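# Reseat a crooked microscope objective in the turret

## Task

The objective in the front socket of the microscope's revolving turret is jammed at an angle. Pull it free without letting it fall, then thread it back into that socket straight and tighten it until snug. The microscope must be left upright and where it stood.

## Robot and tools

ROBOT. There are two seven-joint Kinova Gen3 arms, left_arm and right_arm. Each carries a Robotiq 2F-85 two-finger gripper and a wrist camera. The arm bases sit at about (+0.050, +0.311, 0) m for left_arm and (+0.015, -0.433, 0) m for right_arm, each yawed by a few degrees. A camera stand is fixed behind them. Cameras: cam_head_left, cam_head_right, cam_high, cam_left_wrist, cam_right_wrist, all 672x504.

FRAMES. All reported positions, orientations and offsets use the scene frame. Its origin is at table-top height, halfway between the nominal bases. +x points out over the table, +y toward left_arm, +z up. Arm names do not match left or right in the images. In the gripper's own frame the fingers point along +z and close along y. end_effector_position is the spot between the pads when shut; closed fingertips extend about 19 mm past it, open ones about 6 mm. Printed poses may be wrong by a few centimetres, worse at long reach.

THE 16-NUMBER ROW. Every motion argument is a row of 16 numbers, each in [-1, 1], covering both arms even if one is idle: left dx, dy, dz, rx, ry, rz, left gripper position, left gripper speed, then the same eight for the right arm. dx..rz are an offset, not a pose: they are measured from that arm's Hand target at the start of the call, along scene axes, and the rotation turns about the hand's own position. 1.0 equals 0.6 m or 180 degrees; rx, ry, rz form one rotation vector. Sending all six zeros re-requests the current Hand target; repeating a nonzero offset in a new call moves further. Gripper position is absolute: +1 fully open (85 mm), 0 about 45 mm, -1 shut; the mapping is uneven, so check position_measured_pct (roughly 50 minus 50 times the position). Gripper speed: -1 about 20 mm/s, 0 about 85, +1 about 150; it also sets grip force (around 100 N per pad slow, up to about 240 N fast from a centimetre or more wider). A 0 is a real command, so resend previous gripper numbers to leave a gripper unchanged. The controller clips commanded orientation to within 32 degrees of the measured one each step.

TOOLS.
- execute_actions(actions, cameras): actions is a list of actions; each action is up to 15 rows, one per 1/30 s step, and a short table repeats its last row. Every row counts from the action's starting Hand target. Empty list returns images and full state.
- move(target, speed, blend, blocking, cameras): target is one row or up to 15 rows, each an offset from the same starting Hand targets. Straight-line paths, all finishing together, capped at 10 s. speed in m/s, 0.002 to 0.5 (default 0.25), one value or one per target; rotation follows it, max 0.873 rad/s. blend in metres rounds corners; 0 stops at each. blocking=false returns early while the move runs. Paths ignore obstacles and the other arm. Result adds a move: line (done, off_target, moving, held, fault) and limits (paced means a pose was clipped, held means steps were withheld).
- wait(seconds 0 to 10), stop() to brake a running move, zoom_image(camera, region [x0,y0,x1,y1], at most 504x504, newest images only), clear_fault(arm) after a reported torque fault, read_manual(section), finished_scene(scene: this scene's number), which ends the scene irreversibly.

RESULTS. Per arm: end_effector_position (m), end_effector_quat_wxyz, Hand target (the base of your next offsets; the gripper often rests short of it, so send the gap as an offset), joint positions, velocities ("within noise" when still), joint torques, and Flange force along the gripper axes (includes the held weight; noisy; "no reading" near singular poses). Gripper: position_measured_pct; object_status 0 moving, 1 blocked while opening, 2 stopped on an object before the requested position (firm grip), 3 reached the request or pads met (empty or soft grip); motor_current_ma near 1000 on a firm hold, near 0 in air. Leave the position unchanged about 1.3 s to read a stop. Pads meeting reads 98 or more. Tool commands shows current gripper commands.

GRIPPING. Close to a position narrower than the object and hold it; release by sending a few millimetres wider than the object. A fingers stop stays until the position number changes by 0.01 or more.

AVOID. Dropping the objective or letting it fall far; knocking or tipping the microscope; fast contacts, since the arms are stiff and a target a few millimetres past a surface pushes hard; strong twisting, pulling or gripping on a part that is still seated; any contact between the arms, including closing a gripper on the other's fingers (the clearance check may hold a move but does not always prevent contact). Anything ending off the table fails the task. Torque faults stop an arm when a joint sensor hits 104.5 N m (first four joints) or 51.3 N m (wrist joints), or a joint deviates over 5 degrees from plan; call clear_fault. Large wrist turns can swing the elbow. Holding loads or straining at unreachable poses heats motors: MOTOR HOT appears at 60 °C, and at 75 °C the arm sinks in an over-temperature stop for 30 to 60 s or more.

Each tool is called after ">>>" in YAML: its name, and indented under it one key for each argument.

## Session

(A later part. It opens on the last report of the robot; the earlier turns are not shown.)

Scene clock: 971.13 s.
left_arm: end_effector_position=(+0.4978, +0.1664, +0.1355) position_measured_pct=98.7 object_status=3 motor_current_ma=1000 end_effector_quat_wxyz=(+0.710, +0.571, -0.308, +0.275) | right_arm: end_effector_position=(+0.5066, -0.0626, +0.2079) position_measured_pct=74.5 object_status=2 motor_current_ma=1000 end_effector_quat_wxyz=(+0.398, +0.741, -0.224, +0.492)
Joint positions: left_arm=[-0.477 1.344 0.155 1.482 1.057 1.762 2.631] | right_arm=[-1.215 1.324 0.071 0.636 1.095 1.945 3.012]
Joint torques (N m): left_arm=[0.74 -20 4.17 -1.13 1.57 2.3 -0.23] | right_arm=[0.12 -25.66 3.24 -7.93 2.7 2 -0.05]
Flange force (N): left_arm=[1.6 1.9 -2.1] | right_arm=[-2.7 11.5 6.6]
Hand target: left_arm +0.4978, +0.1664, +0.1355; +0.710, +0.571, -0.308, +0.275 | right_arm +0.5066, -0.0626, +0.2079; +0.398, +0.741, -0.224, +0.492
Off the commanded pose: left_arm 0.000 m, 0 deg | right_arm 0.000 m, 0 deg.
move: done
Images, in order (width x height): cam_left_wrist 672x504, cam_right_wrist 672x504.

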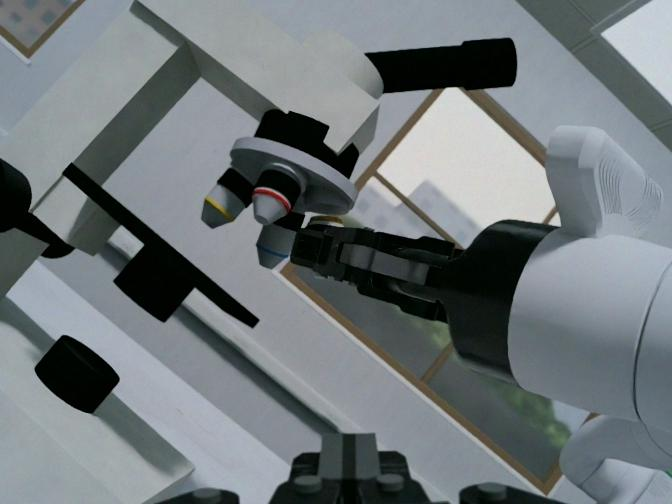

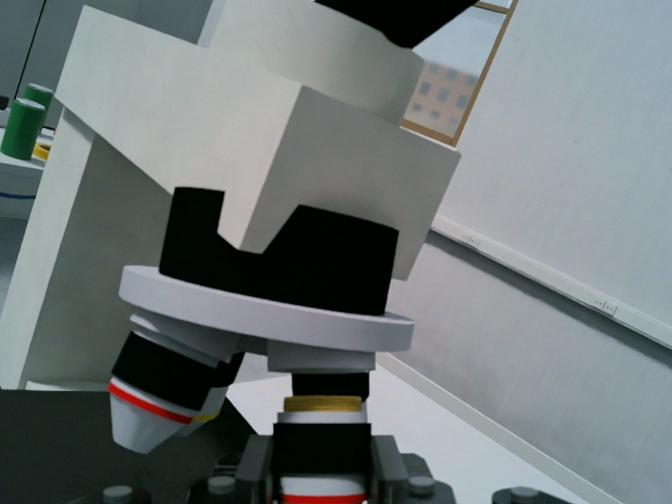

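>>> move:
  target: [0,0,0,0,0,0,-1,0,0.00532,-0.00147,0.00733,0,0,0,-0.6,-1]
  speed: 0.04
  cameras: ["cam_right_wrist", "cam_left_wrist"]

>>> zoom_image:
  camera: "cam_right_wrist"
  region: [260, 350, 385, 440]

>>> zoom_image:
  camera: "cam_left_wrist"
  region: [295, 190, 360, 250]

Scene clock: 997.40 s.
left_arm: end_effector_position=(+0.4978, +0.1664, +0.1355) position_measured_pct=98.7 object_status=3 motor_current_ma=1000 end_effector_quat_wxyz=(+0.710, +0.571, -0.308, +0.275) | right_arm: end_effector_position=(+0.5098, -0.0634, +0.2123) position_measured_pct=74.5 object_status=2 motor_current_ma=1000 end_effector_quat_wxyz=(+0.398, +0.741, -0.224, +0.492)
Joint positions: left_arm=[-0.477 1.344 0.155 1.482 1.057 1.762 2.631] | right_arm=[-1.211 1.32 0.074 0.63 1.098 1.944 3.023]
Joint torques (N m): left_arm=[0.76 -19.93 4.14 -1.13 1.63 2.32 -0.24] | right_arm=[0.15 -25.66 3.25 -7.96 2.7 1.95 -0.05]
Flange force (N): left_arm=[1.6 2.1 -2.2] | right_arm=[-2.7 11.5 6.5]
Hand target: left_arm +0.4978, +0.1664, +0.1355; +0.710, +0.571, -0.308, +0.275 | right_arm +0.5098, -0.0634, +0.2123; +0.398, +0.741, -0.224, +0.492
Off the commanded pose: left_arm 0.000 m, 0 deg | right_arm 0.000 m, 0 deg.
move: done
Images, in order (width x height): cam_left_wrist 672x504, cam_right_wrist 672x504.

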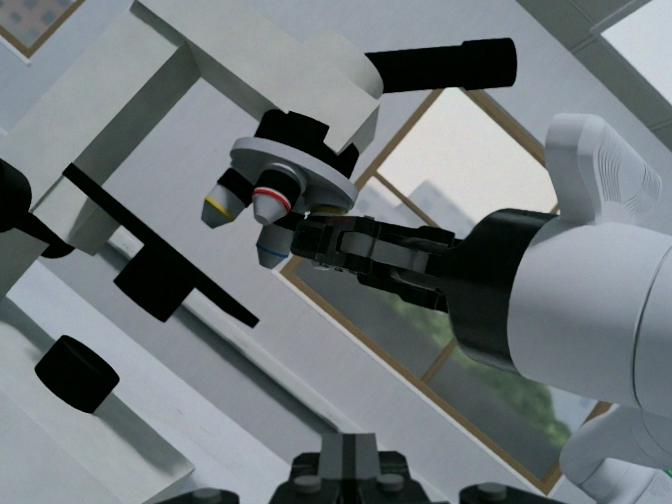

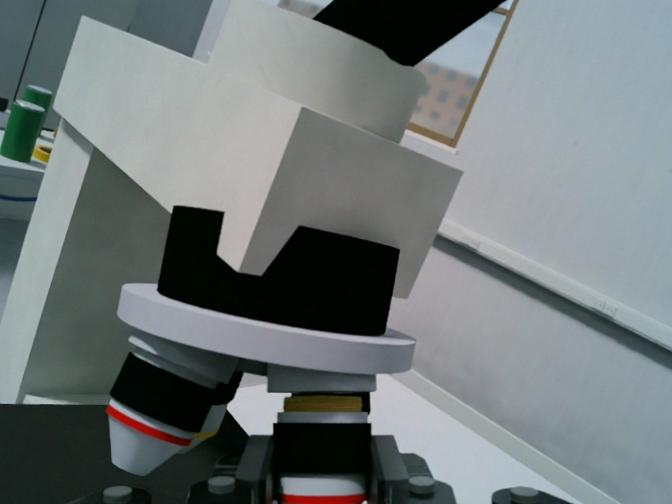

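Scaled by 4.032.

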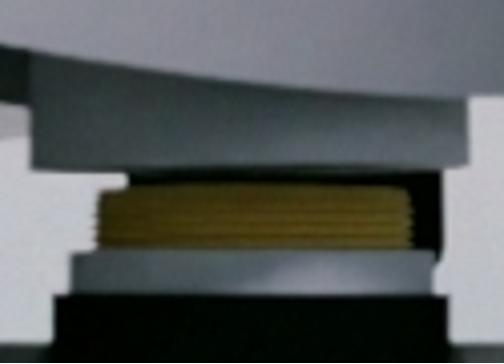

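Scaled by 7.754.

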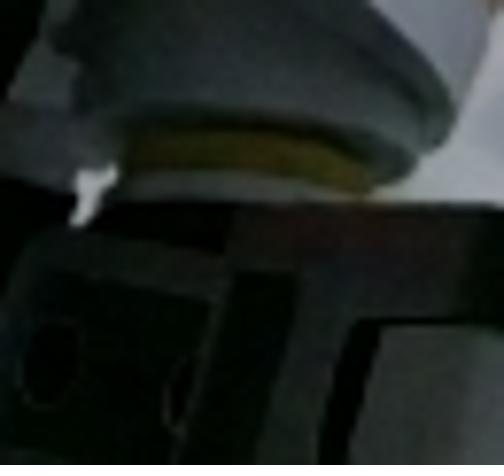

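>>> move:
  target:
    - [0,0,0,0,0,0,-1,0,0.00018,0.00015,-0.00009,-0.00122,0.0018,0.00044,-0.6,-1]
    - [0,0,0,0,0,0,-1,0,0.00154,-0.00023,0.00197,-0.00122,0.0018,0.00044,-0.6,-1]
  speed: 0.02
  cameras: ["cam_right_wrist"]

>>> zoom_image:
  camera: "cam_right_wrist"
  region: [260, 350, 385, 440]

Scene clock: 1009.53 s.
left_arm: end_effector_position=(+0.4978, +0.1664, +0.1355) position_measured_pct=98.7 object_status=3 motor_current_ma=1000 end_effector_quat_wxyz=(+0.710, +0.571, -0.308, +0.275) | right_arm: end_effector_position=(+0.5107, -0.0636, +0.2134) position_measured_pct=74.5 object_status=2 motor_current_ma=1000 end_effector_quat_wxyz=(+0.400, +0.742, -0.221, +0.491)
Joint positions: left_arm=[-0.477 1.344 0.155 1.482 1.057 1.762 2.631] | right_arm=[-1.21 1.32 0.074 0.628 1.1 1.944 3.034]
Joint torques (N m): left_arm=[0.82 -19.94 4.19 -1.2 1.58 2.27 -0.22] | right_arm=[0.14 -25.84 3.23 -8 2.7 1.96 -0.04]
Flange force (N): left_arm=[1.5 2.4 -2.1] | right_arm=[-3.0 11.1 6.4]
Hand target: left_arm +0.4978, +0.1664, +0.1355; +0.710, +0.571, -0.308, +0.275 | right_arm +0.5108, -0.0636, +0.2135; +0.400, +0.742, -0.221, +0.491
Off the commanded pose: left_arm 0.000 m, 0 deg | right_arm 0.000 m, 0 deg.
move: done
Images, in order (width x height): cam_right_wrist 672x504.

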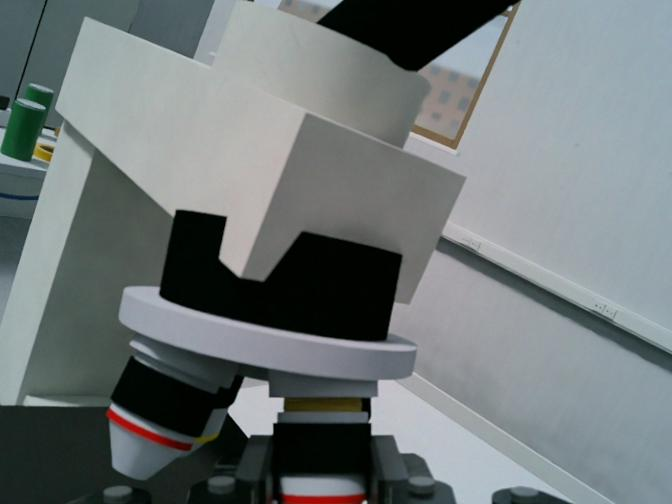

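Scaled by 4.032.

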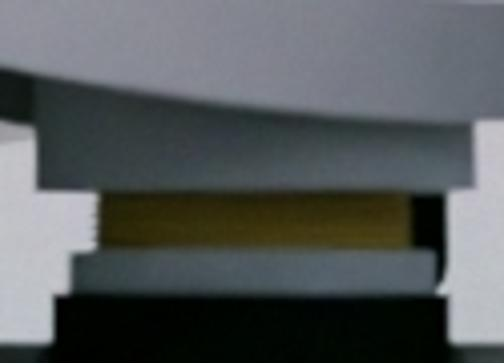

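>>> move:
  target: [0,0,0,0,0,0,-1,0,0.00036,-0.0001,0.00055,0,0,0,-0.6,-1]
  speed: 0.01

Scene clock: 1015.27 s.
left_arm: end_effector_position=(+0.4978, +0.1664, +0.1355) position_measured_pct=98.7 object_status=3 motor_current_ma=1000 end_effector_quat_wxyz=(+0.710, +0.571, -0.308, +0.275) | right_arm: end_effector_position=(+0.5110, -0.0636, +0.2138) position_measured_pct=74.5 object_status=2 motor_current_ma=1000 end_effector_quat_wxyz=(+0.400, +0.742, -0.221, +0.491)
Joint positions: left_arm=[-0.477 1.344 0.155 1.482 1.057 1.762 2.631] | right_arm=[-1.21 1.319 0.074 0.627 1.1 1.944 3.035]
Joint torques (N m): left_arm=[0.72 -19.96 4.17 -1.12 1.58 2.26 -0.2] | right_arm=[0.24 -28.3 4.78 -9.19 4.29 1.83 -0.04]
Flange force (N): left_arm=[1.6 2.0 -2.2] | right_arm=[-8.5 13.5 7.9]
Hand target: left_arm +0.4978, +0.1664, +0.1355; +0.710, +0.571, -0.308, +0.275 | right_arm +0.5110, -0.0636, +0.2138; +0.400, +0.742, -0.221, +0.491
Off the commanded pose: left_arm 0.000 m, 0 deg | right_arm 0.000 m, 0 deg.
move: done

>>> move:
  target:
    - [0,0,0,0,0,0,-1,0,-0.00013,-0.00039,-0.00019,0,0,0,-0.6,-1]
  speed: 0.01

>>> move:
  target: [0,0,0,0,0,0,-1,0,-0.003,-0.00483,0.00005,0.04416,-0.01081,0.06992,-0.6,-1]
  speed: 0.06

Scene clock: 1082.93 s.
left_arm: end_effector_position=(+0.4978, +0.1664, +0.1355) position_measured_pct=98.7 object_status=3 motor_current_ma=1000 end_effector_quat_wxyz=(+0.710, +0.571, -0.308, +0.275) | right_arm: end_effector_position=(+0.5109, -0.0639, +0.2137) position_measured_pct=74.5 object_status=2 motor_current_ma=1000 end_effector_quat_wxyz=(+0.400, +0.742, -0.221, +0.491)
Joint positions: left_arm=[-0.477 1.344 0.155 1.482 1.057 1.762 2.631] | right_arm=[-1.21 1.319 0.074 0.629 1.1 1.943 3.033]
Joint torques (N m): left_arm=[0.76 -20 4.14 -1.14 1.59 2.27 -0.26] | right_arm=[0.55 -27.63 4.42 -8.64 3.78 2.22 -0.09]
Flange force (N): left_arm=[1.6 2.0 -2.2] | right_arm=[-6.6 11.4 6.8]
Hand target: left_arm +0.4978, +0.1664, +0.1355; +0.710, +0.571, -0.308, +0.275 | right_arm +0.5109, -0.0639, +0.2137; +0.400, +0.742, -0.221, +0.491
Off the commanded pose: left_arm 0.000 m, 0 deg | right_arm 0.000 m, 0 deg.
move: done

Scene clock: 1085.47 s.
left_arm: end_effector_position=(+0.4978, +0.1664, +0.1355) position_measured_pct=98.7 object_status=3 motor_current_ma=1000 end_effector_quat_wxyz=(+0.710, +0.571, -0.308, +0.275) | right_arm: end_effector_position=(+0.5091, -0.0667, +0.2137) position_measured_pct=74.5 object_status=2 motor_current_ma=1000 end_effector_quat_wxyz=(+0.287, +0.779, -0.179, +0.528)
Joint positions: left_arm=[-0.477 1.344 0.155 1.482 1.057 1.762 2.631] | right_arm=[-1.236 1.076 0.016 1.123 1.146 1.642 2.729]
Joint torques (N m): left_arm=[0.72 -19.96 4.13 -1.12 1.58 2.27 -0.23] | right_arm=[0.13 -23.38 2.83 -7.55 2.5 2.42 -0.05]
Flange force (N): left_arm=[1.7 1.9 -2.2] | right_arm=[-1.1 7.6 2.5]
Hand target: left_arm +0.4978, +0.1664, +0.1355; +0.710, +0.571, -0.308, +0.275 | right_arm +0.5091, -0.0667, +0.2137; +0.287, +0.779, -0.179, +0.528
Off the commanded pose: left_arm 0.000 m, 0 deg | right_arm 0.000 m, 0 deg.
move: done

>>> wait:
  seconds: 0
  cameras: ["cam_right_wrist"]

>>> zoom_image:
  camera: "cam_right_wrist"
  region: [260, 350, 385, 440]

Scene clock: 1091.23 s.
left_arm: end_effector_position=(+0.4978, +0.1664, +0.1355) position_measured_pct=98.7 object_status=3 motor_current_ma=1000 end_effector_quat_wxyz=(+0.710, +0.571, -0.308, +0.275) | right_arm: end_effector_position=(+0.5091, -0.0668, +0.2137) position_measured_pct=74.5 object_status=2 motor_current_ma=1000 end_effector_quat_wxyz=(+0.287, +0.779, -0.179, +0.528)
Joint positions: left_arm=[-0.477 1.344 0.155 1.482 1.057 1.762 2.631] | right_arm=[-1.236 1.076 0.016 1.123 1.146 1.642 2.728]
Joint torques (N m): left_arm=[0.77 -19.95 4.13 -1.19 1.59 2.26 -0.28] | right_arm=[0.18 -23.43 2.85 -7.55 2.55 2.4 -0.03]
Flange force (N): left_arm=[1.7 2.2 -2.1] | right_arm=[-1.3 7.5 2.4]
Hand target: left_arm +0.4978, +0.1664, +0.1355; +0.710, +0.571, -0.308, +0.275 | right_arm +0.5091, -0.0668, +0.2137; +0.287, +0.779, -0.179, +0.528
Tool commands: left_gripper/position=-1.0 left_gripper/speed=+0.0 right_gripper/position=-0.6 right_gripper/speed=-1.0
Off the commanded pose: left_arm 0.000 m, 0 deg | right_arm 0.000 m, 0 deg.
Images, in order (width x height): cam_right_wrist 672x504.

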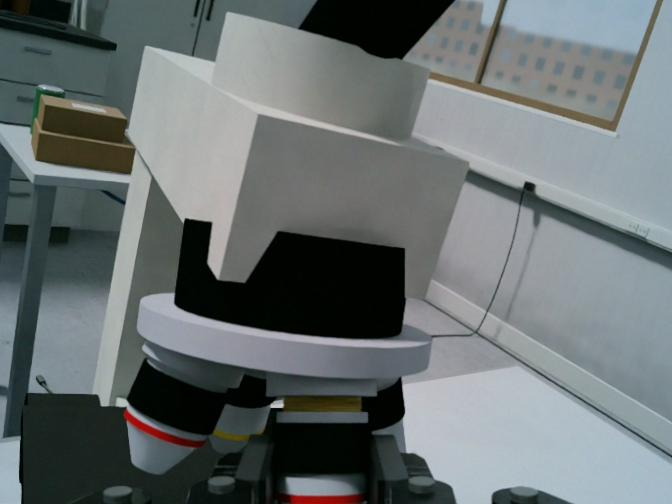

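Scaled by 4.032.

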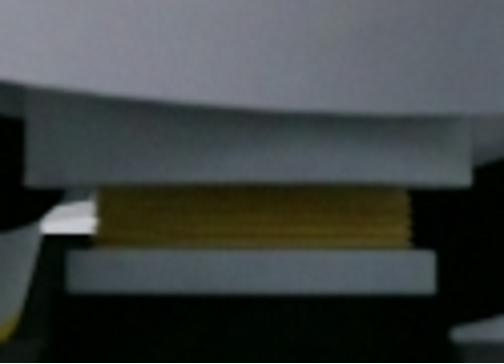

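>>> move:
  target:
    - [0,0,0,0,0,0,-1,0,0.00052,0.00025,0.0003,0,0,0,-0.6,-1]
    - [0,0,0,0,0,0,-1,0,-0.00148,-0.00467,0.00052,0.04386,-0.00994,0.07025,-0.6,-1]
  speed: [0.01, 0.06]
  cameras: ["cam_right_wrist"]

>>> zoom_image:
  camera: "cam_right_wrist"
  region: [260, 350, 385, 440]

Scene clock: 1110.50 s.
left_arm: end_effector_position=(+0.4978, +0.1664, +0.1355) position_measured_pct=98.7 object_status=3 motor_current_ma=1000 end_effector_quat_wxyz=(+0.710, +0.571, -0.308, +0.275) | right_arm: end_effector_position=(+0.5082, -0.0695, +0.2140) position_measured_pct=74.5 object_status=2 motor_current_ma=1000 end_effector_quat_wxyz=(+0.171, +0.804, -0.132, +0.554)
Joint positions: left_arm=[-0.477 1.344 0.155 1.482 1.057 1.762 2.631] | right_arm=[-1.243 0.902 -0.006 1.491 1.293 1.379 2.47]
Joint torques (N m): left_arm=[0.83 -19.99 4.14 -1.1 1.61 2.27 -0.27] | right_arm=[0.1 -21.1 2.49 -7.08 2.15 2.69 -0.09]
Flange force (N): left_arm=[1.7 1.9 -2.4] | right_arm=[-0.2 5.9 0.7]
Hand target: left_arm +0.4978, +0.1664, +0.1355; +0.710, +0.571, -0.308, +0.275 | right_arm +0.5082, -0.0696, +0.2140; +0.171, +0.804, -0.132, +0.554
Off the commanded pose: left_arm 0.000 m, 0 deg | right_arm 0.000 m, 0 deg.
move: done
Images, in order (width x height): cam_right_wrist 672x504.

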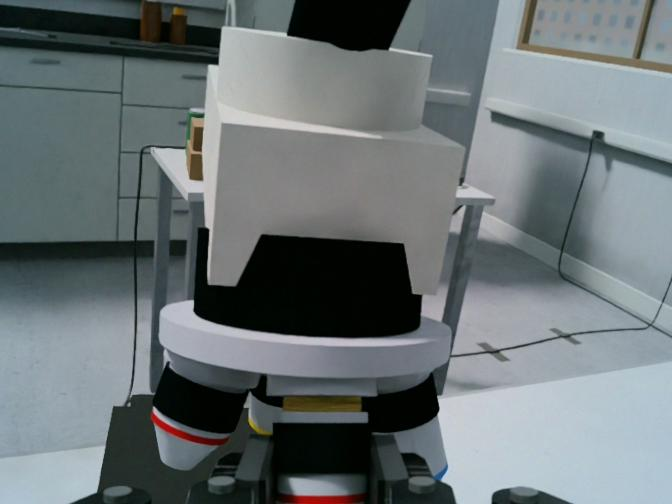

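Scaled by 4.032.

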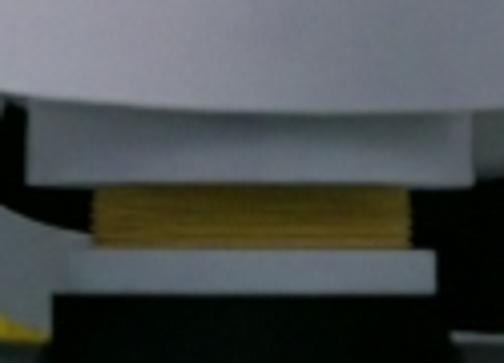

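>>> move:
  target:
    - [0,0,0,0,0,0,-1,0,0.00028,-0.00007,0.00041,0,0,0,-0.6,-1]
    - [0,0,0,0,0,0,-1,0,-0.00055,-0.00473,0.00025,0.04404,-0.00945,0.0702,-0.6,-1]
  speed: [0.01, 0.06]
  cameras: ["cam_right_wrist"]

>>> zoom_image:
  camera: "cam_right_wrist"
  region: [260, 350, 385, 440]

Scene clock: 1127.37 s.
left_arm: end_effector_position=(+0.4978, +0.1664, +0.1355) position_measured_pct=98.7 object_status=3 motor_current_ma=1000 end_effector_quat_wxyz=(+0.710, +0.571, -0.308, +0.275) | right_arm: end_effector_position=(+0.5079, -0.0724, +0.2142) position_measured_pct=74.5 object_status=2 motor_current_ma=1000 end_effector_quat_wxyz=(+0.051, +0.815, -0.083, +0.571)
Joint positions: left_arm=[-0.477 1.344 0.155 1.482 1.057 1.762 2.631] | right_arm=[-1.227 0.774 -0.004 1.801 1.557 1.165 2.166]
Joint torques (N m): left_arm=[0.8 -19.98 4.17 -1.21 1.53 2.33 -0.25] | right_arm=[0.15 -18.86 2.07 -6.63 1.73 2.99 -0.08]
Flange force (N): left_arm=[1.5 2.3 -2.0] | right_arm=[0.7 4.7 -1.0]
Hand target: left_arm +0.4978, +0.1664, +0.1355; +0.710, +0.571, -0.308, +0.275 | right_arm +0.5079, -0.0724, +0.2142; +0.051, +0.815, -0.083, +0.571
Off the commanded pose: left_arm 0.000 m, 0 deg | right_arm 0.000 m, 0 deg.
move: done
Images, in order (width x height): cam_right_wrist 672x504.

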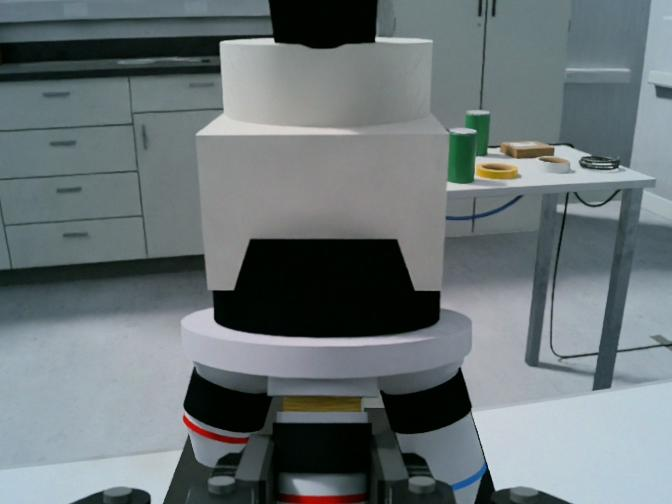

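Scaled by 4.032.

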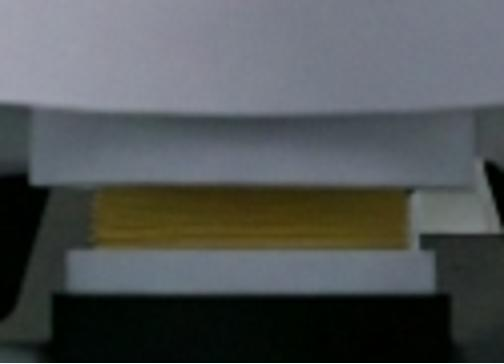

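>>> move:
  target: [0,0,0,0,0,0,-1,0,0.00038,0.00016,0.00048,0.00205,-0.0004,-0.00076,-0.6,-1]
  speed: 0.01

Scene clock: 1139.07 s.
left_arm: end_effector_position=(+0.4978, +0.1664, +0.1355) position_measured_pct=98.7 object_status=3 motor_current_ma=1000 end_effector_quat_wxyz=(+0.710, +0.571, -0.308, +0.275) | right_arm: end_effector_position=(+0.5081, -0.0723, +0.2145) position_measured_pct=74.5 object_status=2 motor_current_ma=1000 end_effector_quat_wxyz=(+0.049, +0.815, -0.086, +0.571)
Joint positions: left_arm=[-0.477 1.344 0.155 1.482 1.057 1.762 2.631] | right_arm=[-1.226 0.773 -0.004 1.8 1.557 1.165 2.16]
Joint torques (N m): left_arm=[0.84 -19.97 4.15 -1.18 1.57 2.28 -0.23] | right_arm=[0.13 -18.87 2.1 -6.57 1.71 2.95 -0.05]
Flange force (N): left_arm=[1.5 2.2 -2.2] | right_arm=[0.7 4.5 -1.0]
Hand target: left_arm +0.4978, +0.1664, +0.1355; +0.710, +0.571, -0.308, +0.275 | right_arm +0.5081, -0.0723, +0.2145; +0.049, +0.815, -0.086, +0.571
Off the commanded pose: left_arm 0.000 m, 0 deg | right_arm 0.000 m, 0 deg.
move: done

>>> move:
  target: [0,0,0,0,0,0,-1,0,0.00037,-0.00008,0.00055,0,0,0,-0.6,-1]
  speed: 0.01
  cameras: ["cam_right_wrist","cam_left_wrist"]

>>> zoom_image:
  camera: "cam_right_wrist"
  region: [260, 350, 385, 440]

>>> zoom_image:
  camera: "cam_left_wrist"
  region: [295, 190, 360, 250]

Scene clock: 1144.47 s.
left_arm: end_effector_position=(+0.4978, +0.1664, +0.1355) position_measured_pct=98.7 object_status=3 motor_current_ma=1000 end_effector_quat_wxyz=(+0.710, +0.571, -0.308, +0.275) | right_arm: end_effector_position=(+0.5083, -0.0724, +0.2148) position_measured_pct=74.5 object_status=2 motor_current_ma=1000 end_effector_quat_wxyz=(+0.049, +0.815, -0.086, +0.571)
Joint positions: left_arm=[-0.477 1.344 0.155 1.482 1.057 1.762 2.631] | right_arm=[-1.226 0.773 -0.004 1.8 1.557 1.165 2.161]
Joint torques (N m): left_arm=[0.86 -19.98 4.15 -1.17 1.63 2.33 -0.22] | right_arm=[0.17 -18.85 2.07 -6.64 1.69 2.93 -0.03]
Flange force (N): left_arm=[1.4 2.3 -2.2] | right_arm=[0.6 4.8 -1.1]
Hand target: left_arm +0.4978, +0.1664, +0.1355; +0.710, +0.571, -0.308, +0.275 | right_arm +0.5083, -0.0724, +0.2148; +0.049, +0.815, -0.086, +0.571
Off the commanded pose: left_arm 0.000 m, 0 deg | right_arm 0.000 m, 0 deg.
move: done
Images, in order (width x height): cam_left_wrist 672x504, cam_right_wrist 672x504.

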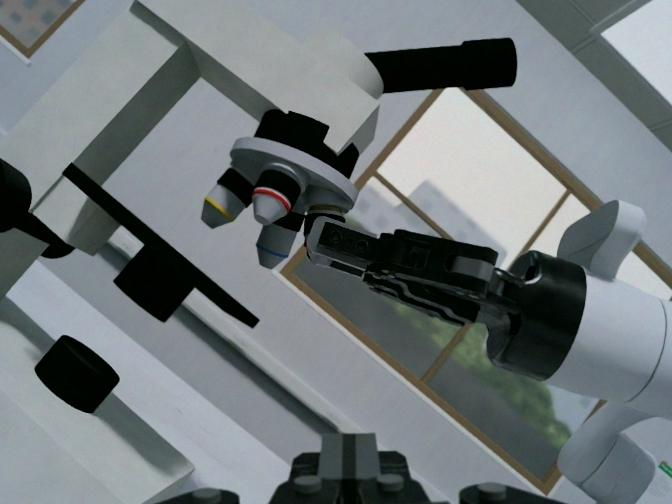

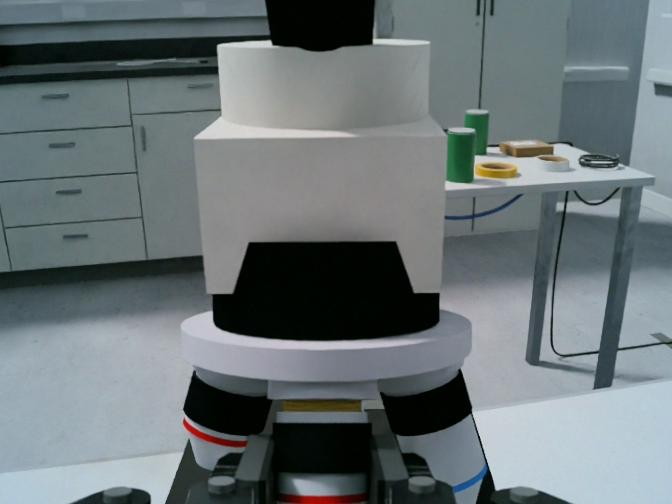

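Scaled by 4.032.

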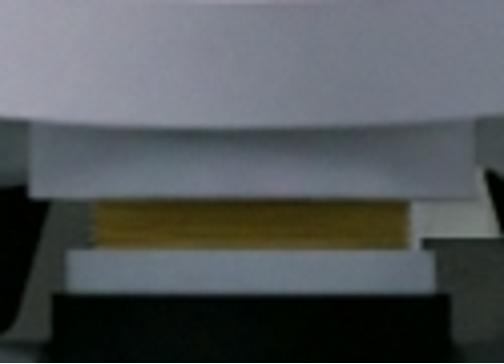

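Scaled by 7.754.

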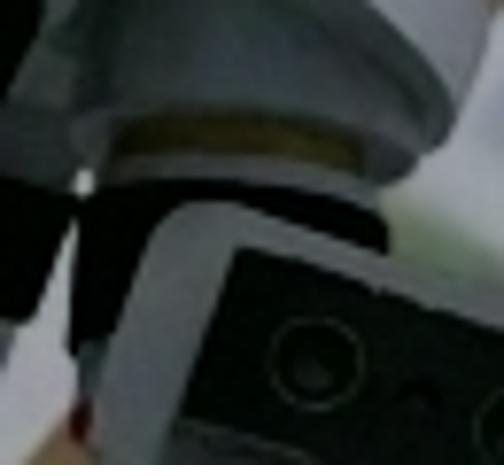

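>>> move:
  target: [0,0,0,0,0,0,-1,0,0.00038,-0.00008,0.00055,0,0,0,-0.6,-1]
  speed: 0.05
  cameras: ["cam_right_wrist"]

Scene clock: 1199.13 s.
left_arm: end_effector_position=(+0.4978, +0.1664, +0.1355) position_measured_pct=98.7 object_status=3 motor_current_ma=1000 end_effector_quat_wxyz=(+0.710, +0.571, -0.308, +0.275) | right_arm: end_effector_position=(+0.5085, -0.0724, +0.2151) position_measured_pct=74.5 object_status=2 motor_current_ma=1000 end_effector_quat_wxyz=(+0.049, +0.815, -0.086, +0.571)
Joint positions: left_arm=[-0.477 1.344 0.155 1.482 1.057 1.762 2.631] | right_arm=[-1.225 0.772 -0.004 1.8 1.557 1.165 2.162]
Joint torques (N m): left_arm=[0.78 -19.91 4.17 -1.12 1.62 2.33 -0.22] | right_arm=[1.49 -20.56 3.93 -8.07 2.65 3.89 -0.04]
Flange force (N): left_arm=[1.6 2.2 -2.2] | right_arm=[-3.5 6.0 -3.8]
Hand target: left_arm +0.4978, +0.1664, +0.1355; +0.710, +0.571, -0.308, +0.275 | right_arm +0.5086, -0.0724, +0.2151; +0.049, +0.815, -0.086, +0.571
Off the commanded pose: left_arm 0.000 m, 0 deg | right_arm 0.000 m, 0 deg.
move: done
Images, in order (width x height): cam_right_wrist 672x504.

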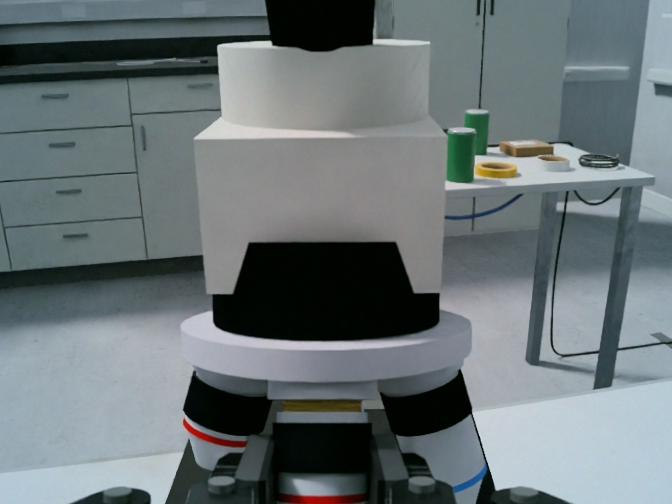

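>>> zoom_image:
  camera: "cam_right_wrist"
  region: [260, 350, 385, 440]

Scaled by 4.032.

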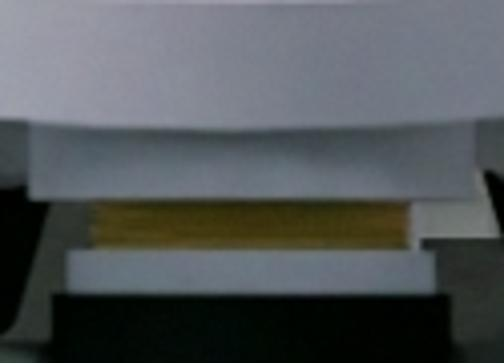

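>>> move:
  target: [0,0,0,0,0,0,-1,0,-0.0001,-0.0045,-0.0006,0.04417,-0.00897,0.07016,-0.6,-1]
  speed: 0.12
  cameras: ["cam_right_wrist"]

>>> zoom_image:
  camera: "cam_right_wrist"
  region: [260, 350, 385, 440]

Scene clock: 1237.70 s.
left_arm: end_effector_position=(+0.4978, +0.1664, +0.1355) position_measured_pct=98.7 object_status=3 motor_current_ma=1000 end_effector_quat_wxyz=(+0.710, +0.571, -0.308, +0.275) | right_arm: end_effector_position=(+0.5085, -0.0751, +0.2148) position_measured_pct=74.5 object_status=2 motor_current_ma=1000 end_effector_quat_wxyz=(-0.072, +0.812, -0.036, +0.577)
Joint positions: left_arm=[-0.477 1.344 0.155 1.482 1.057 1.762 2.631] | right_arm=[-1.155 0.699 -0.007 2.059 1.974 1.067 1.776]
Joint torques (N m): left_arm=[0.67 -19.95 4.15 -1.05 1.62 2.31 -0.26] | right_arm=[0.49 -18.33 2.3 -7.36 1.59 4 -0.03]
Flange force (N): left_arm=[1.8 1.7 -2.2] | right_arm=[-0.4 3.9 -4.2]
Hand target: left_arm +0.4978, +0.1664, +0.1355; +0.710, +0.571, -0.308, +0.275 | right_arm +0.5085, -0.0751, +0.2148; -0.072, +0.812, -0.036, +0.577
Off the commanded pose: left_arm 0.000 m, 0 deg | right_arm 0.000 m, 0 deg.
move: done
Images, in order (width x height): cam_right_wrist 672x504.

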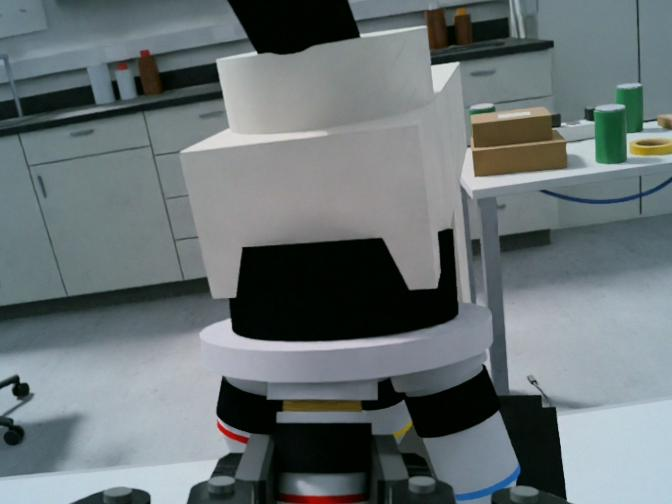

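Scaled by 4.032.

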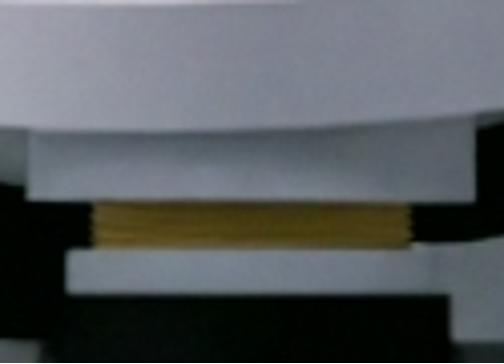

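>>> move:
  target: [0,0,0,0,0,0,-1,0,0.0009,-0.0043,-0.0011,0.0446,-0.0082,0.0700,-0.6,-1]
  speed: 0.12
  cameras: ["cam_right_wrist"]

>>> zoom_image:
  camera: "cam_right_wrist"
  region: [260, 350, 385, 440]

Scene clock: 1254.57 s.
left_arm: end_effector_position=(+0.4978, +0.1664, +0.1355) position_measured_pct=98.7 object_status=3 motor_current_ma=1000 end_effector_quat_wxyz=(+0.710, +0.571, -0.308, +0.275) | right_arm: end_effector_position=(+0.5090, -0.0777, +0.2141) position_measured_pct=74.5 object_status=2 motor_current_ma=1000 end_effector_quat_wxyz=(-0.192, +0.797, +0.014, +0.572)
Joint positions: left_arm=[-0.477 1.344 0.155 1.482 1.057 1.762 2.631] | right_arm=[-0.985 0.698 -0.043 2.251 2.484 1.157 1.409]
Joint torques (N m): left_arm=[0.78 -20.04 4.21 -1.21 1.58 2.25 -0.25] | right_arm=[2.11 -17.59 2.81 -7.04 0.22 4.55 -0.04]
Flange force (N): left_arm=[1.5 2.2 -2.2] | right_arm=[-0.4 -1.0 -7.8]
Hand target: left_arm +0.4978, +0.1664, +0.1355; +0.710, +0.571, -0.308, +0.275 | right_arm +0.5090, -0.0777, +0.2141; -0.192, +0.797, +0.014, +0.572
Off the commanded pose: left_arm 0.000 m, 0 deg | right_arm 0.000 m, 0 deg.
move: done
Images, in order (width x height): cam_right_wrist 672x504.

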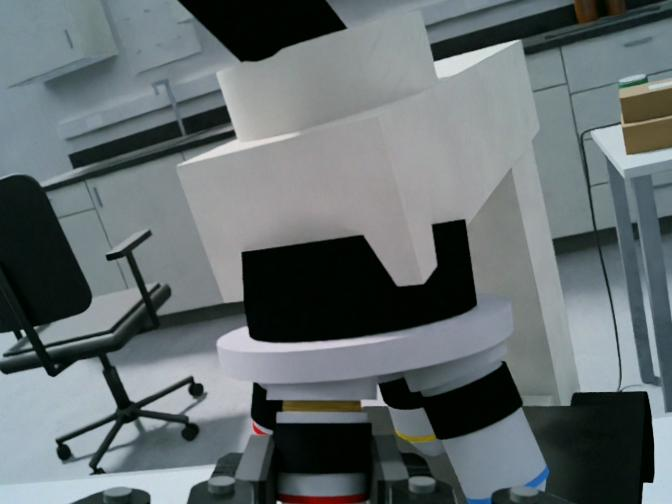

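Scaled by 4.032.

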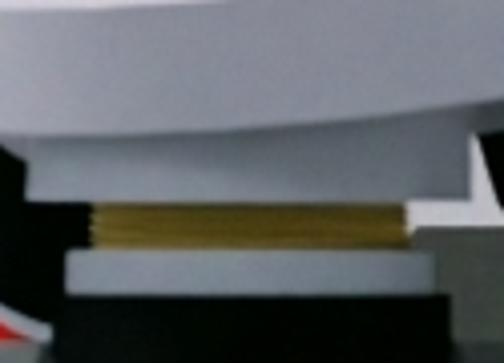

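>>> move:
  target: [0,0,0,0,0,0,-1,0,0.0012,-0.0037,-0.0015,0.0448,-0.0074,0.0700,-0.6,-1]
  speed: 0.12
  cameras: ["cam_right_wrist"]

>>> zoom_image:
  camera: "cam_right_wrist"
  region: [260, 350, 385, 440]

Scene clock: 1266.63 s.
left_arm: end_effector_position=(+0.4978, +0.1664, +0.1355) position_measured_pct=98.7 object_status=3 motor_current_ma=1000 end_effector_quat_wxyz=(+0.710, +0.571, -0.308, +0.275) | right_arm: end_effector_position=(+0.5097, -0.0799, +0.2132) position_measured_pct=74.5 object_status=2 motor_current_ma=1000 end_effector_quat_wxyz=(-0.309, +0.769, +0.063, +0.557)
Joint positions: left_arm=[-0.477 1.344 0.155 1.482 1.057 1.762 2.631] | right_arm=[-0.76 0.771 -0.049 2.344 2.994 1.358 1.185]
Joint torques (N m): left_arm=[0.79 -19.96 4.19 -1.13 1.61 2.27 -0.25] | right_arm=[2.04 -19.15 1.65 -6.64 -0.57 5.1 -0.02]
Flange force (N): left_arm=[1.6 2.1 -2.3] | right_arm=[-2.0 -3.0 -4.8]
Hand target: left_arm +0.4978, +0.1664, +0.1355; +0.710, +0.571, -0.308, +0.275 | right_arm +0.5097, -0.0799, +0.2132; -0.309, +0.769, +0.063, +0.557
Off the commanded pose: left_arm 0.000 m, 0 deg | right_arm 0.000 m, 0 deg.
move: done
Images, in order (width x height): cam_right_wrist 672x504.

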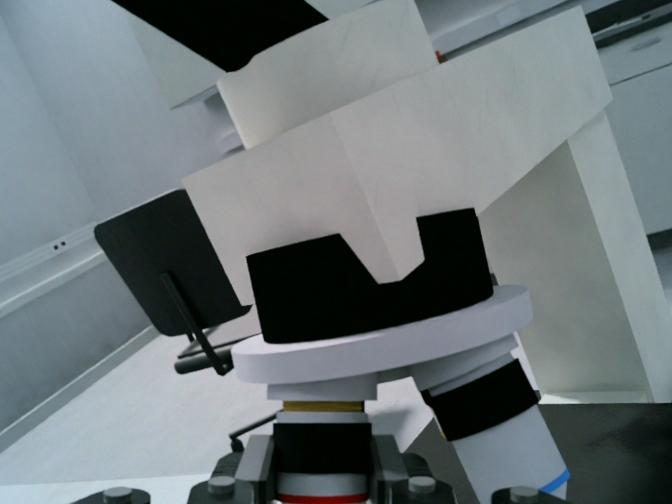

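Scaled by 4.032.

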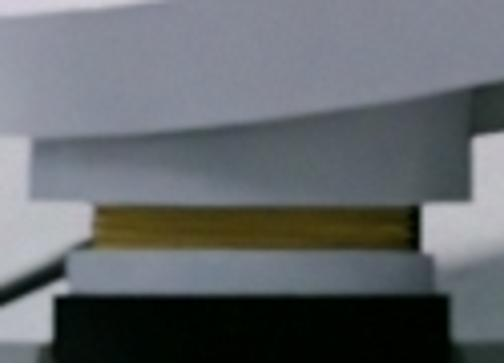

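>>> move:
  target: [0,0,0,0,0,0,-1,0,-0.00094,0.00019,-0.00137,0,0,0,-0.6,-1]
  speed: 0.05
  cameras: ["cam_right_wrist"]

>>> zoom_image:
  camera: "cam_right_wrist"
  region: [260, 350, 385, 440]

Scene clock: 1279.00 s.
left_arm: end_effector_position=(+0.4978, +0.1664, +0.1355) position_measured_pct=98.7 object_status=3 motor_current_ma=1000 end_effector_quat_wxyz=(+0.710, +0.571, -0.308, +0.275) | right_arm: end_effector_position=(+0.5092, -0.0798, +0.2124) position_measured_pct=74.5 object_status=2 motor_current_ma=1000 end_effector_quat_wxyz=(-0.309, +0.769, +0.063, +0.557)
Joint positions: left_arm=[-0.477 1.344 0.155 1.482 1.057 1.762 2.631] | right_arm=[-0.761 0.774 -0.049 2.345 2.992 1.362 1.185]
Joint torques (N m): left_arm=[0.72 -20.03 4.15 -1.15 1.61 2.29 -0.22] | right_arm=[0.16 -16.64 -0.04 -4.19 0.24 3.65 -0.02]
Flange force (N): left_arm=[1.5 1.9 -2.2] | right_arm=[3.2 -1.8 -1.9]
Hand target: left_arm +0.4978, +0.1664, +0.1355; +0.710, +0.571, -0.308, +0.275 | right_arm +0.5092, -0.0798, +0.2124; -0.309, +0.769, +0.063, +0.557
Off the commanded pose: left_arm 0.000 m, 0 deg | right_arm 0.000 m, 0 deg.
move: done
Images, in order (width x height): cam_right_wrist 672x504.

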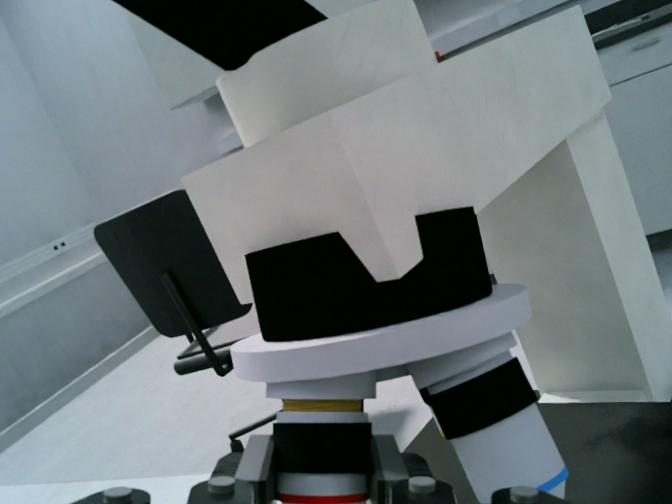

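Scaled by 4.032.

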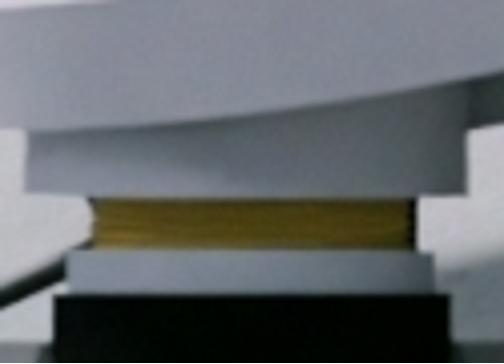

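>>> move:
  target:
    - [0,0,0,0,0,0,-1,0,0.0008,-0.0002,0.0012,0,0,0,-0.6,-1]
    - [0,0,0,0,0,0,-1,0,0.0021,-0.0024,0.0,0.0299,-0.0048,0.0466,-0.6,-1]
  speed: 0.1
  blend: 0.001
  cameras: ["cam_right_wrist"]

>>> zoom_image:
  camera: "cam_right_wrist"
  region: [260, 350, 385, 440]

Scene clock: 1325.13 s.
left_arm: end_effector_position=(+0.4978, +0.1664, +0.1355) position_measured_pct=98.7 object_status=3 motor_current_ma=1000 end_effector_quat_wxyz=(+0.710, +0.571, -0.308, +0.275) | right_arm: end_effector_position=(+0.5104, -0.0812, +0.2124) position_measured_pct=74.5 object_status=2 motor_current_ma=1000 end_effector_quat_wxyz=(-0.384, +0.742, +0.095, +0.541)
Joint positions: left_arm=[-0.477 1.344 0.155 1.482 1.057 1.762 2.631] | right_arm=[-0.614 0.845 -0.024 2.335 3.32 1.484 1.106]
Joint torques (N m): left_arm=[0.77 -19.88 4.22 -1.1 1.56 2.32 -0.26] | right_arm=[2.19 -19.5 0.78 -5.68 -0.87 5 -0.02]
Flange force (N): left_arm=[1.8 2.1 -2.2] | right_arm=[-2.0 -3.9 -2.7]
Hand target: left_arm +0.4978, +0.1664, +0.1355; +0.710, +0.571, -0.308, +0.275 | right_arm +0.5104, -0.0812, +0.2124; -0.384, +0.742, +0.095, +0.541
Off the commanded pose: left_arm 0.000 m, 0 deg | right_arm 0.000 m, 0 deg.
move: done; blend cut to 0.0004 m at target 1
Images, in order (width x height): cam_right_wrist 672x504.

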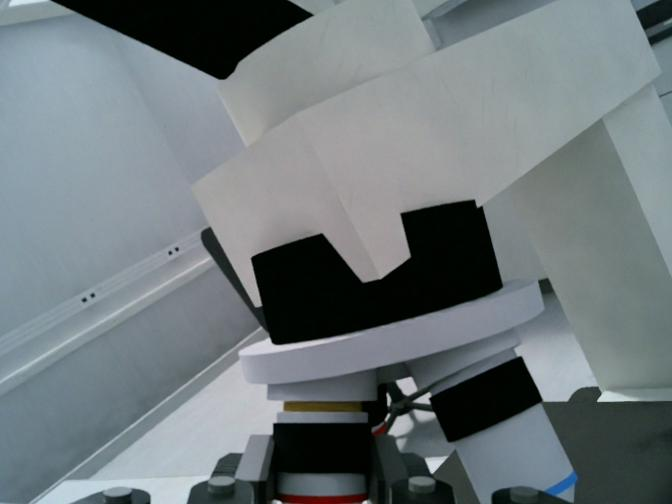

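Scaled by 4.032.

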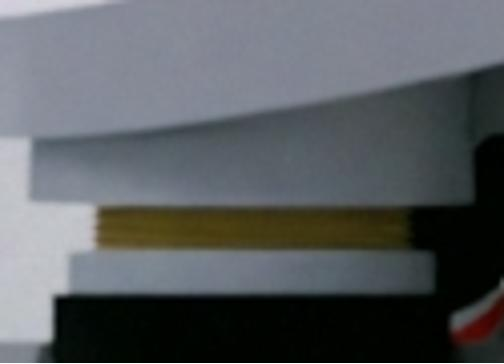

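>>> move:
  target: [0,0,0,0,0,0,-1,0,-0.00094,0.00019,-0.00137,0.0026,0.0024,-0.0004,-0.6,-1]
  speed: 0.05
  cameras: ["cam_right_wrist"]

>>> zoom_image:
  camera: "cam_right_wrist"
  region: [260, 350, 385, 440]

Scene clock: 1340.83 s.
left_arm: end_effector_position=(+0.4978, +0.1664, +0.1355) position_measured_pct=98.7 object_status=3 motor_current_ma=1000 end_effector_quat_wxyz=(+0.710, +0.571, -0.308, +0.275) | right_arm: end_effector_position=(+0.5099, -0.0811, +0.2116) position_measured_pct=74.5 object_status=2 motor_current_ma=1000 end_effector_quat_wxyz=(-0.387, +0.743, +0.091, +0.539)
Joint positions: left_arm=[-0.477 1.344 0.155 1.482 1.057 1.762 2.631] | right_arm=[-0.612 0.847 -0.028 2.335 3.319 1.487 1.098]
Joint torques (N m): left_arm=[0.71 -19.96 4.11 -1.21 1.61 2.34 -0.23] | right_arm=[0.19 -17.05 -0.63 -3.63 0.22 3.66 -0.02]
Flange force (N): left_arm=[1.5 2.3 -1.9] | right_arm=[2.9 -2.5 -1.4]
Hand target: left_arm +0.4978, +0.1664, +0.1355; +0.710, +0.571, -0.308, +0.275 | right_arm +0.5099, -0.0811, +0.2116; -0.387, +0.743, +0.091, +0.539
Off the commanded pose: left_arm 0.000 m, 0 deg | right_arm 0.000 m, 0 deg.
move: done
Images, in order (width x height): cam_right_wrist 672x504.

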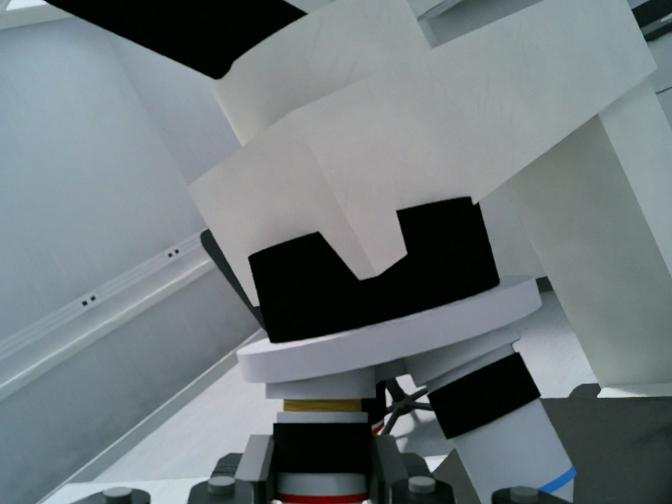

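Scaled by 4.032.

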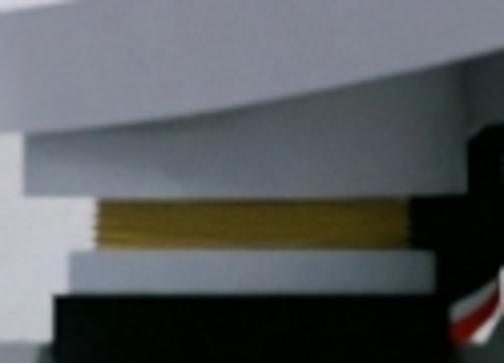

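>>> move:
  target: [-0.031,-0.2447,0.0396,0,0,0,-1,0,0,0,0,0,0,0,-0.6,-1]
  speed: 0.15
  cameras: ["cam_left_wrist"]

Scene clock: 1378.20 s.
left_arm: end_effector_position=(+0.4792, +0.0196, +0.1593) position_measured_pct=98.7 object_status=3 motor_current_ma=1000 end_effector_quat_wxyz=(+0.710, +0.571, -0.308, +0.275) | right_arm: end_effector_position=(+0.5099, -0.0811, +0.2116) position_measured_pct=74.5 object_status=2 motor_current_ma=1000 end_effector_quat_wxyz=(-0.387, +0.743, +0.091, +0.539)
Joint positions: left_arm=[-0.273 1.28 0.265 1.683 1.258 1.545 2.533] | right_arm=[-0.612 0.847 -0.028 2.335 3.319 1.487 1.098]
Joint torques (N m): left_arm=[0.73 -18.91 5.18 -0.66 1.26 2.38 -0.25] | right_arm=[0.13 -17.06 -0.63 -3.62 0.22 3.69 -0.02]
Flange force (N): left_arm=[2.3 1.4 -2.4] | right_arm=[3.0 -2.4 -1.3]
Hand target: left_arm +0.4792, +0.0195, +0.1593; +0.710, +0.571, -0.308, +0.275 | right_arm +0.5099, -0.0811, +0.2116; -0.387, +0.743, +0.091, +0.539
Off the commanded pose: left_arm 0.000 m, 0 deg | right_arm 0.000 m, 0 deg.
move: done
Images, in order (width x height): cam_left_wrist 672x504.

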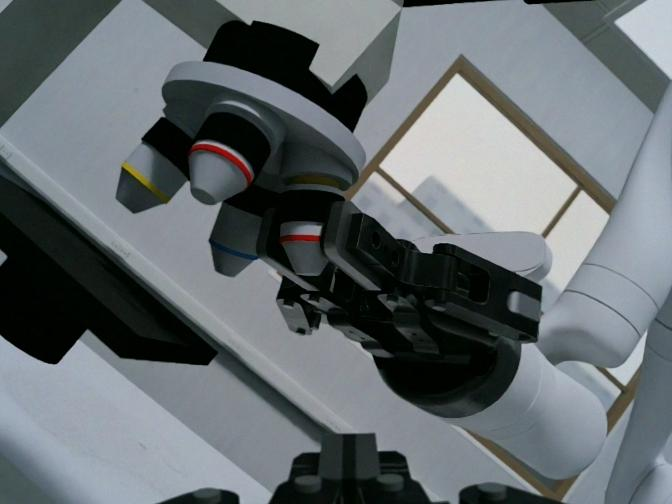

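>>> zoom_image:
  camera: "cam_left_wrist"
  region: [230, 150, 400, 300]

Scaled by 2.965.

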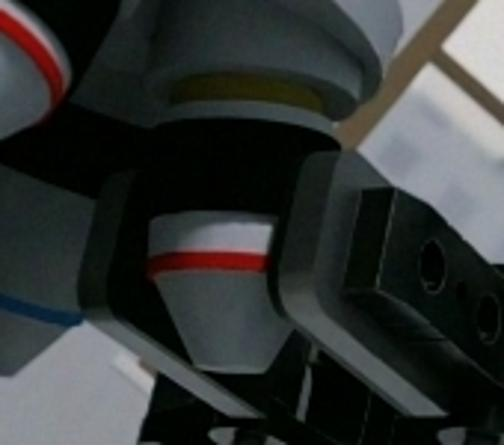

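>>> zoom_image:
  camera: "cam_left_wrist"
  region: [270, 150, 360, 220]

Scaled by 5.600.

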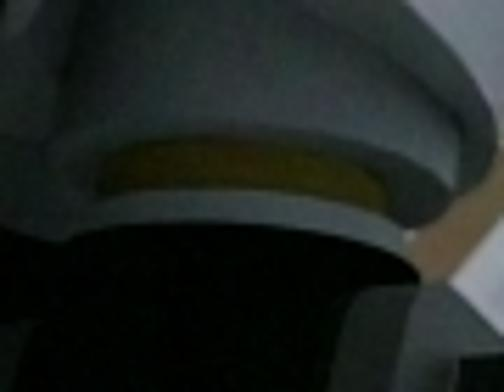

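>>> move:
  target: [0,0,0,0,0,0,-1,0,0,0,0,0,0,0,-0.6,-1]
  speed: 0.05
  cameras: ["cam_right_wrist"]

>>> zoom_image:
  camera: "cam_right_wrist"
  region: [268, 392, 300, 416]

>>> zoom_image:
  camera: "cam_right_wrist"
  region: [306, 392, 338, 416]

>>> zoom_image:
  camera: "cam_right_wrist"
  region: [344, 392, 376, 416]

Scene clock: 1500.37 s.
left_arm: end_effector_position=(+0.4792, +0.0195, +0.1593) position_measured_pct=98.7 object_status=3 motor_current_ma=1000 end_effector_quat_wxyz=(+0.710, +0.571, -0.308, +0.275) | right_arm: end_effector_position=(+0.5099, -0.0811, +0.2116) position_measured_pct=74.5 object_status=2 motor_current_ma=1000 end_effector_quat_wxyz=(-0.387, +0.743, +0.091, +0.539)
Joint positions: left_arm=[-0.273 1.28 0.265 1.683 1.258 1.545 2.533] | right_arm=[-0.612 0.847 -0.028 2.335 3.319 1.487 1.098]
Joint torques (N m): left_arm=[0.73 -18.88 5.21 -0.68 1.36 2.36 -0.26] | right_arm=[0.15 -17.09 -0.62 -3.57 0.25 3.66 -0.03]
Flange force (N): left_arm=[2.3 1.6 -2.6] | right_arm=[2.8 -2.4 -1.2]
Hand target: left_arm +0.4792, +0.0195, +0.1593; +0.710, +0.571, -0.308, +0.275 | right_arm +0.5099, -0.0811, +0.2116; -0.387, +0.743, +0.091, +0.539
Off the commanded pose: left_arm 0.000 m, 0 deg | right_arm 0.000 m, 0 deg.
move: done
Images, in order (width x height): cam_right_wrist 672x504.

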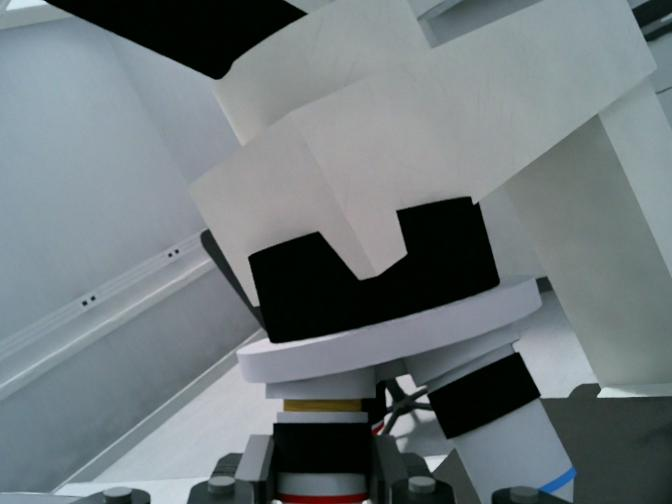

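Scaled by 15.750.

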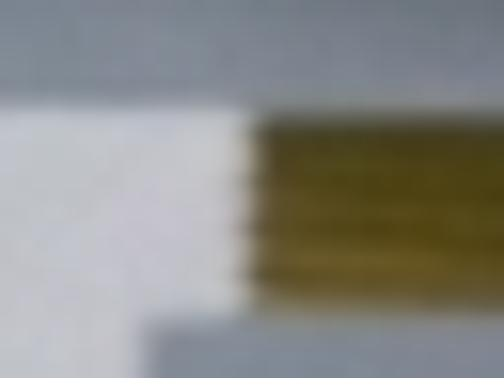

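Scaled by 15.750.

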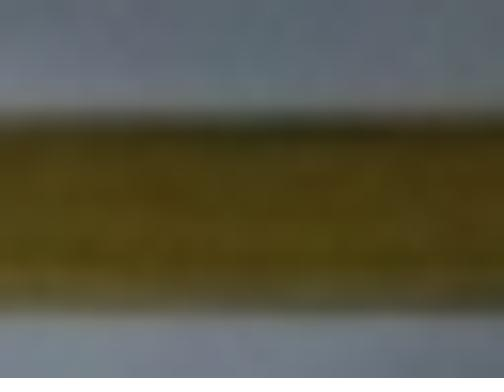

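Scaled by 15.750.

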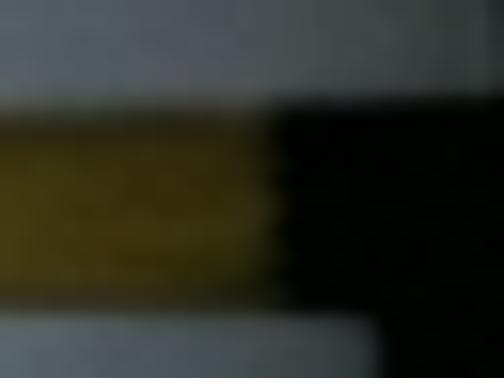

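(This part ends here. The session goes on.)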